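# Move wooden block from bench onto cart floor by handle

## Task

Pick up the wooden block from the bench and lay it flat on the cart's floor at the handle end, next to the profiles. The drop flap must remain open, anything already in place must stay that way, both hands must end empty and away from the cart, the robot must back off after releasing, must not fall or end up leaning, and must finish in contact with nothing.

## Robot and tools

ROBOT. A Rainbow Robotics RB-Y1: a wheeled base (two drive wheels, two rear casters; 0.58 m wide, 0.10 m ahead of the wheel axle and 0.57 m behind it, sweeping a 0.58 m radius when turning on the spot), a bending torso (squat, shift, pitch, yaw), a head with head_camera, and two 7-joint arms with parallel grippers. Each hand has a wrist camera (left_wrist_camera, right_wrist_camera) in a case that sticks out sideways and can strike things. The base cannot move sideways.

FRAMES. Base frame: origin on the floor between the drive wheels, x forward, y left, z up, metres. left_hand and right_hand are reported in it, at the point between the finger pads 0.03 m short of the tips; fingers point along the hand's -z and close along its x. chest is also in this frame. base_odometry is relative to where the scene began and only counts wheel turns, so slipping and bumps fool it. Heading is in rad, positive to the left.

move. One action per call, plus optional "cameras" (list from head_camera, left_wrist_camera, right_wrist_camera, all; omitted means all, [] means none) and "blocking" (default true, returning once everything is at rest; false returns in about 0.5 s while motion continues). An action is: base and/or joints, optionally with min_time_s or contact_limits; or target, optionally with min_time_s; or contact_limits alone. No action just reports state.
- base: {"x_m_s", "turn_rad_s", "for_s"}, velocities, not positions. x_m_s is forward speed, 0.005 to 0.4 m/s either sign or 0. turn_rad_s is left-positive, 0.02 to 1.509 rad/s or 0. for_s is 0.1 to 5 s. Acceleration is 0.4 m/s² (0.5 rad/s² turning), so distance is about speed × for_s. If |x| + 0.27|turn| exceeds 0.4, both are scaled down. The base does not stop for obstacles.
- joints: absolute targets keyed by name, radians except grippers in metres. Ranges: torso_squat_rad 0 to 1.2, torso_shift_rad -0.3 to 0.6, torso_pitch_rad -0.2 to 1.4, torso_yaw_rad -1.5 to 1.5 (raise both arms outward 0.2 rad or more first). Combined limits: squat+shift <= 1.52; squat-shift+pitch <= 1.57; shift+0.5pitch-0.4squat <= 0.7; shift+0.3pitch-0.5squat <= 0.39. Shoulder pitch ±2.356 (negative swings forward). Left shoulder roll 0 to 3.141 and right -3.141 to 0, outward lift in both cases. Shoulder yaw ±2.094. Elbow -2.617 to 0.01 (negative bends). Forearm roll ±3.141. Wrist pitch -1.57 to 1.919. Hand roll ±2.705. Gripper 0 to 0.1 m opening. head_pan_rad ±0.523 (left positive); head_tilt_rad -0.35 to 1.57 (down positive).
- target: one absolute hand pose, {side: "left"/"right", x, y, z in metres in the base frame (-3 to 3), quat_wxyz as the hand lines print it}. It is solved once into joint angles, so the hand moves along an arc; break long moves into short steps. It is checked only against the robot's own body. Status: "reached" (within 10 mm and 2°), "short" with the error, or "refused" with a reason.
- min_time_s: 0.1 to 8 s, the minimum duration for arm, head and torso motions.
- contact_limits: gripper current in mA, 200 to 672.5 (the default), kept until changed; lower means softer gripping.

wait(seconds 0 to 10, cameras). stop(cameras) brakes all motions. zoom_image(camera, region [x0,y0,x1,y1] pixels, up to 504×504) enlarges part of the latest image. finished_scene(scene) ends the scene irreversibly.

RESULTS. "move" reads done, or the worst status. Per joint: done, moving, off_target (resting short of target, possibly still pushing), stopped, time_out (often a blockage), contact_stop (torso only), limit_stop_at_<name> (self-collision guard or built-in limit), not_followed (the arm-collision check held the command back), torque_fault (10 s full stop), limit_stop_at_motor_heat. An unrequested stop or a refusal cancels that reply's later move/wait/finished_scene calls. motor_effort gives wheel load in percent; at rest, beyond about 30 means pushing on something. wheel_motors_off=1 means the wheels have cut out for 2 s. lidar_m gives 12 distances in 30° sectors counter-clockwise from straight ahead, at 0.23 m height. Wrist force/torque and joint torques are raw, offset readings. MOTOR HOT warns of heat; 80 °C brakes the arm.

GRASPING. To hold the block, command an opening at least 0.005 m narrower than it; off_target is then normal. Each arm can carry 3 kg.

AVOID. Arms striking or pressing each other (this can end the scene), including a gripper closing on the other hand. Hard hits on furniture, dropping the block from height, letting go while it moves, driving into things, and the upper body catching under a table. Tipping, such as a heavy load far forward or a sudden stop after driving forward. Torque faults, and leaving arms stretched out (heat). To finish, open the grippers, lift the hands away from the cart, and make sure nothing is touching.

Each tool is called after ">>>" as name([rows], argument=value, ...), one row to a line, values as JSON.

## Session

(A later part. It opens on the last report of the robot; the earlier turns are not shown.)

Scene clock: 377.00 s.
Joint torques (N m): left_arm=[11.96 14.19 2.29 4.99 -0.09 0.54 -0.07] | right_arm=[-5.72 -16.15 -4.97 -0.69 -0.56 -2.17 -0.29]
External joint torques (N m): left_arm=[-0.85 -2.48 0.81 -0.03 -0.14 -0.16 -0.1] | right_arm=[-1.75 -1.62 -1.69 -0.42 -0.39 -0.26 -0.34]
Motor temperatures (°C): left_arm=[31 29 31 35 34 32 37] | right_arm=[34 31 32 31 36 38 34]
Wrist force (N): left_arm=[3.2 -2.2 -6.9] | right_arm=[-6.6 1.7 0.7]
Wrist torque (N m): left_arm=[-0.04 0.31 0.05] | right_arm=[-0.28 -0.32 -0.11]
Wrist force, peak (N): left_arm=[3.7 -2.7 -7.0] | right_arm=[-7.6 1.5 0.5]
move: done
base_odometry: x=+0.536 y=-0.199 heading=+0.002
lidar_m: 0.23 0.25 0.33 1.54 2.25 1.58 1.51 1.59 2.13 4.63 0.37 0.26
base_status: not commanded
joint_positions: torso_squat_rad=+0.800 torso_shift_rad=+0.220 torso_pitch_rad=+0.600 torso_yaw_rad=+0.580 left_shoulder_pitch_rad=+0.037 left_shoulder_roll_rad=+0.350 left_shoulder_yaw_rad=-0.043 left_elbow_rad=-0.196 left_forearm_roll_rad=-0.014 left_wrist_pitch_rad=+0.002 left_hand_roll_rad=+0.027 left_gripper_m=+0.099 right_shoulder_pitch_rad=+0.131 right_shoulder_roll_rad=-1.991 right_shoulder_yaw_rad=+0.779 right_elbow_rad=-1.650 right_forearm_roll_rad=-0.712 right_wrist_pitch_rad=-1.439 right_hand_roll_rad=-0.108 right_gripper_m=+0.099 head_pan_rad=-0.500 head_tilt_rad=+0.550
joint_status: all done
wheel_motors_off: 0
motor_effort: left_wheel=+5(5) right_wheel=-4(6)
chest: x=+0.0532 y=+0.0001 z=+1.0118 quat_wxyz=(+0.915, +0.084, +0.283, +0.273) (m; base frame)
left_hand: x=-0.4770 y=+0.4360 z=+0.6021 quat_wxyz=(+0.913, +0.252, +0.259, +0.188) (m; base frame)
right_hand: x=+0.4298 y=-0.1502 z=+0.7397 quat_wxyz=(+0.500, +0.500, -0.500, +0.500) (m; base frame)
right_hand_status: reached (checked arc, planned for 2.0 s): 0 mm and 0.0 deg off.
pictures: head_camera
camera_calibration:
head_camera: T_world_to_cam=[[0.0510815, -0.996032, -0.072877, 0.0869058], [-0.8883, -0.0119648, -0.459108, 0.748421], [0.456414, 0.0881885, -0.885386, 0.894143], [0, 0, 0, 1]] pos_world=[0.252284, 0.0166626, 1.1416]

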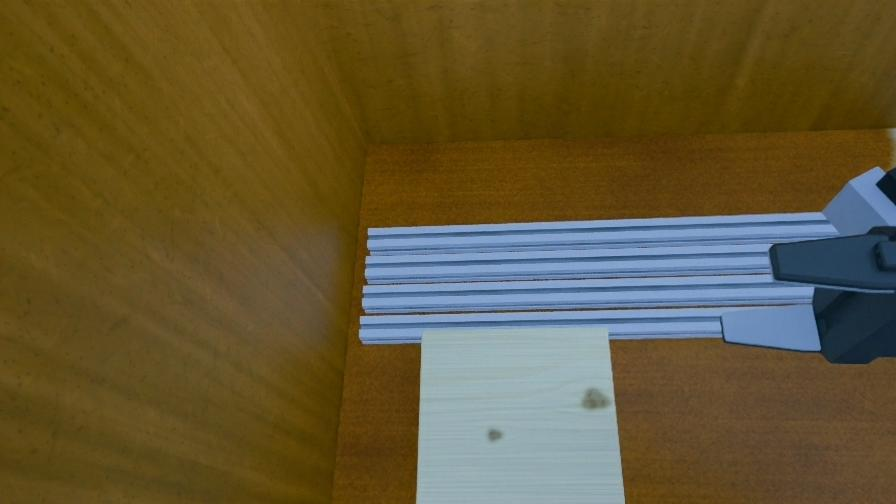

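>>> move(joints={"torso_squat_rad":0.6,"torso_shift_rad":0.1,"torso_pitch_rad":0.45,"torso_yaw_rad":0.42,"head_tilt_rad":0.7}, min_time_s=2, cameras=["head_camera"])

>>> zoom_image(camera="head_camera", region=[200, 150, 700, 504])

>>> move(base={"x_m_s":-0.25,"for_s":2.4}, joints={"head_tilt_rad":0.5}, cameras=["head_camera"])

Scene clock: 380.67 s.
Joint torques (N m): left_arm=[9.58 11.77 1.83 4.03 0.04 0.28 0.03] | right_arm=[-6.37 -16.95 -5.08 0.86 -0.7 -2.02 -0.37]
External joint torques (N m): left_arm=[-0.88 -2.05 0.61 -0.07 0 -0.22 0.01] | right_arm=[-1.79 -1.1 -1.17 -0.19 -0.22 -0.17 -0.42]
Motor temperatures (°C): left_arm=[31 29 31 35 34 32 37] | right_arm=[34 31 32 31 36 38 34]
Wrist force (N): left_arm=[2.6 -1.0 -7.2] | right_arm=[-6.9 2.5 0.0]
Wrist torque (N m): left_arm=[-0.17 0.32 0.08] | right_arm=[-0.31 -0.35 -0.12]
Wrist force, peak (N): left_arm=[3.5 -3.3 -7.1] | right_arm=[-7.6 2.0 0.6]
move: done
base_odometry: x=+0.536 y=-0.199 heading=+0.002
lidar_m: 0.24 0.25 0.34 1.53 2.25 1.59 1.51 1.58 2.13 4.62 0.36 0.26
base_status: not commanded
joint_positions: torso_squat_rad=+0.600 torso_shift_rad=+0.100 torso_pitch_rad=+0.450 torso_yaw_rad=+0.420 left_shoulder_pitch_rad=+0.037 left_shoulder_roll_rad=+0.350 left_shoulder_yaw_rad=-0.043 left_elbow_rad=-0.196 left_forearm_roll_rad=-0.014 left_wrist_pitch_rad=+0.002 left_hand_roll_rad=+0.027 left_gripper_m=+0.099 right_shoulder_pitch_rad=+0.131 right_shoulder_roll_rad=-1.992 right_shoulder_yaw_rad=+0.779 right_elbow_rad=-1.650 right_forearm_roll_rad=-0.712 right_wrist_pitch_rad=-1.439 right_hand_roll_rad=-0.108 right_gripper_m=+0.099 head_pan_rad=-0.500 head_tilt_rad=+0.700
joint_status: all done
wheel_motors_off: 0
motor_effort: left_wheel=+5(6) right_wheel=-4(7)
chest: x=-0.0357 y=+0.0001 z=+1.1340 quat_wxyz=(+0.953, +0.046, +0.218, +0.203) (m; base frame)
left_hand: x=-0.4338 y=+0.4633 z=+0.6182 quat_wxyz=(+0.950, +0.217, +0.179, +0.132) (m; base frame)
right_hand: x=+0.3505 y=-0.2222 z=+0.9343 quat_wxyz=(+0.514, +0.405, -0.549, +0.520) (m; base frame)
pictures: head_camera
camera_calibration:
head_camera: T_world_to_cam=[[-0.086751, -0.996206, 0.00698284, 0.00496355], [-0.884196, 0.0737639, -0.461255, 0.714395], [0.45899, -0.0461885, -0.88724, 1.07188], [0, 0, 0, 1]] pos_world=[0.140113, 0.00175684, 1.2805]

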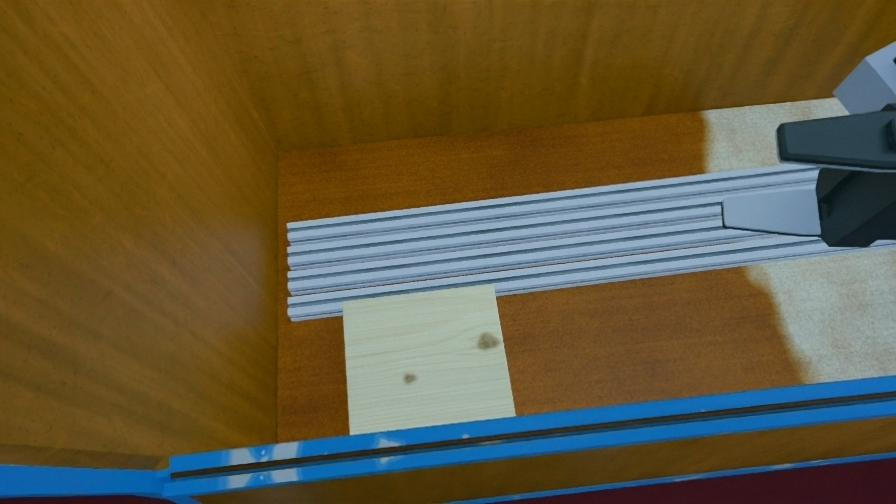

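Scaled by 1.008 from the camera's 896x504 image, which has a finer 1280x720 frame.

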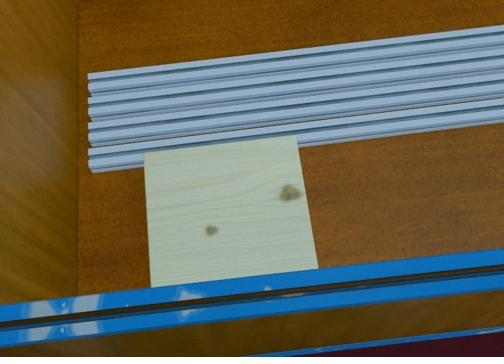

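Scene clock: 384.03 s.
Joint torques (N m): left_arm=[9.31 11.37 2.06 4.07 0.09 0.26 -0.13] | right_arm=[-6.15 -16.41 -5.09 1.1 -0.66 -1.9 -0.19]
External joint torques (N m): left_arm=[-1.15 -2.45 0.83 -0.02 0.05 -0.24 -0.15] | right_arm=[-1.56 -0.55 -1.18 0.05 -0.18 -0.04 -0.24]
Motor temperatures (°C): left_arm=[31 29 31 35 34 32 37] | right_arm=[34 31 32 31 36 38 34]
Wrist force (N): left_arm=[3.0 -1.7 -7.2] | right_arm=[-6.5 2.5 0.6]
Wrist torque (N m): left_arm=[-0.07 0.35 0.09] | right_arm=[-0.32 -0.33 -0.10]
Wrist force, peak (N): left_arm=[3.2 -1.5 -7.5] | right_arm=[-7.2 2.8 -0.1]
move: done
base_odometry: x=-0.064 y=-0.200 heading=+0.003
lidar_m: 0.84 0.86 1.79 4.08 1.36 0.97 0.92 0.96 1.29 3.25 1.25 0.89
base_status: done (sent for 2.4 of 2.4 s)
joint_positions: torso_squat_rad=+0.600 torso_shift_rad=+0.100 torso_pitch_rad=+0.450 torso_yaw_rad=+0.420 left_shoulder_pitch_rad=+0.037 left_shoulder_roll_rad=+0.350 left_shoulder_yaw_rad=-0.043 left_elbow_rad=-0.196 left_forearm_roll_rad=-0.014 left_wrist_pitch_rad=+0.002 left_hand_roll_rad=+0.027 left_gripper_m=+0.099 right_shoulder_pitch_rad=+0.131 right_shoulder_roll_rad=-1.992 right_shoulder_yaw_rad=+0.779 right_elbow_rad=-1.650 right_forearm_roll_rad=-0.712 right_wrist_pitch_rad=-1.439 right_hand_roll_rad=-0.108 right_gripper_m=+0.099 head_pan_rad=-0.500 head_tilt_rad=+0.500
joint_status: all done
wheel_motors_off: 0
motor_effort: left_wheel=+12(34) right_wheel=-10(26)
chest: x=-0.0358 y=+0.0001 z=+1.1340 quat_wxyz=(+0.953, +0.046, +0.218, +0.203) (m; base frame)
left_hand: x=-0.4338 y=+0.4633 z=+0.6182 quat_wxyz=(+0.950, +0.217, +0.179, +0.132) (m; base frame)
right_hand: x=+0.3505 y=-0.2222 z=+0.9344 quat_wxyz=(+0.514, +0.405, -0.549, +0.520) (m; base frame)
pictures: head_camera
camera_calibration:
head_camera: T_world_to_cam=[[-0.0809519, -0.996708, 0.00454551, 0.00776907], [-0.775649, 0.0601323, -0.628294, 0.924994], [0.625952, -0.0543873, -0.777963, 0.917775], [0, 0, 0, 1]] pos_world=[0.143616, 0.00203679, 1.29513]

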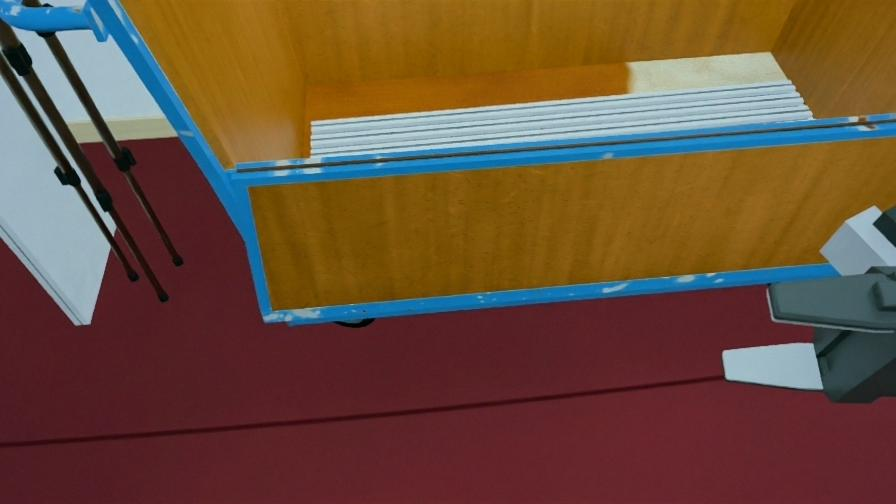

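>>> finished_scene(scene=2)

The scene is finished: the task was done.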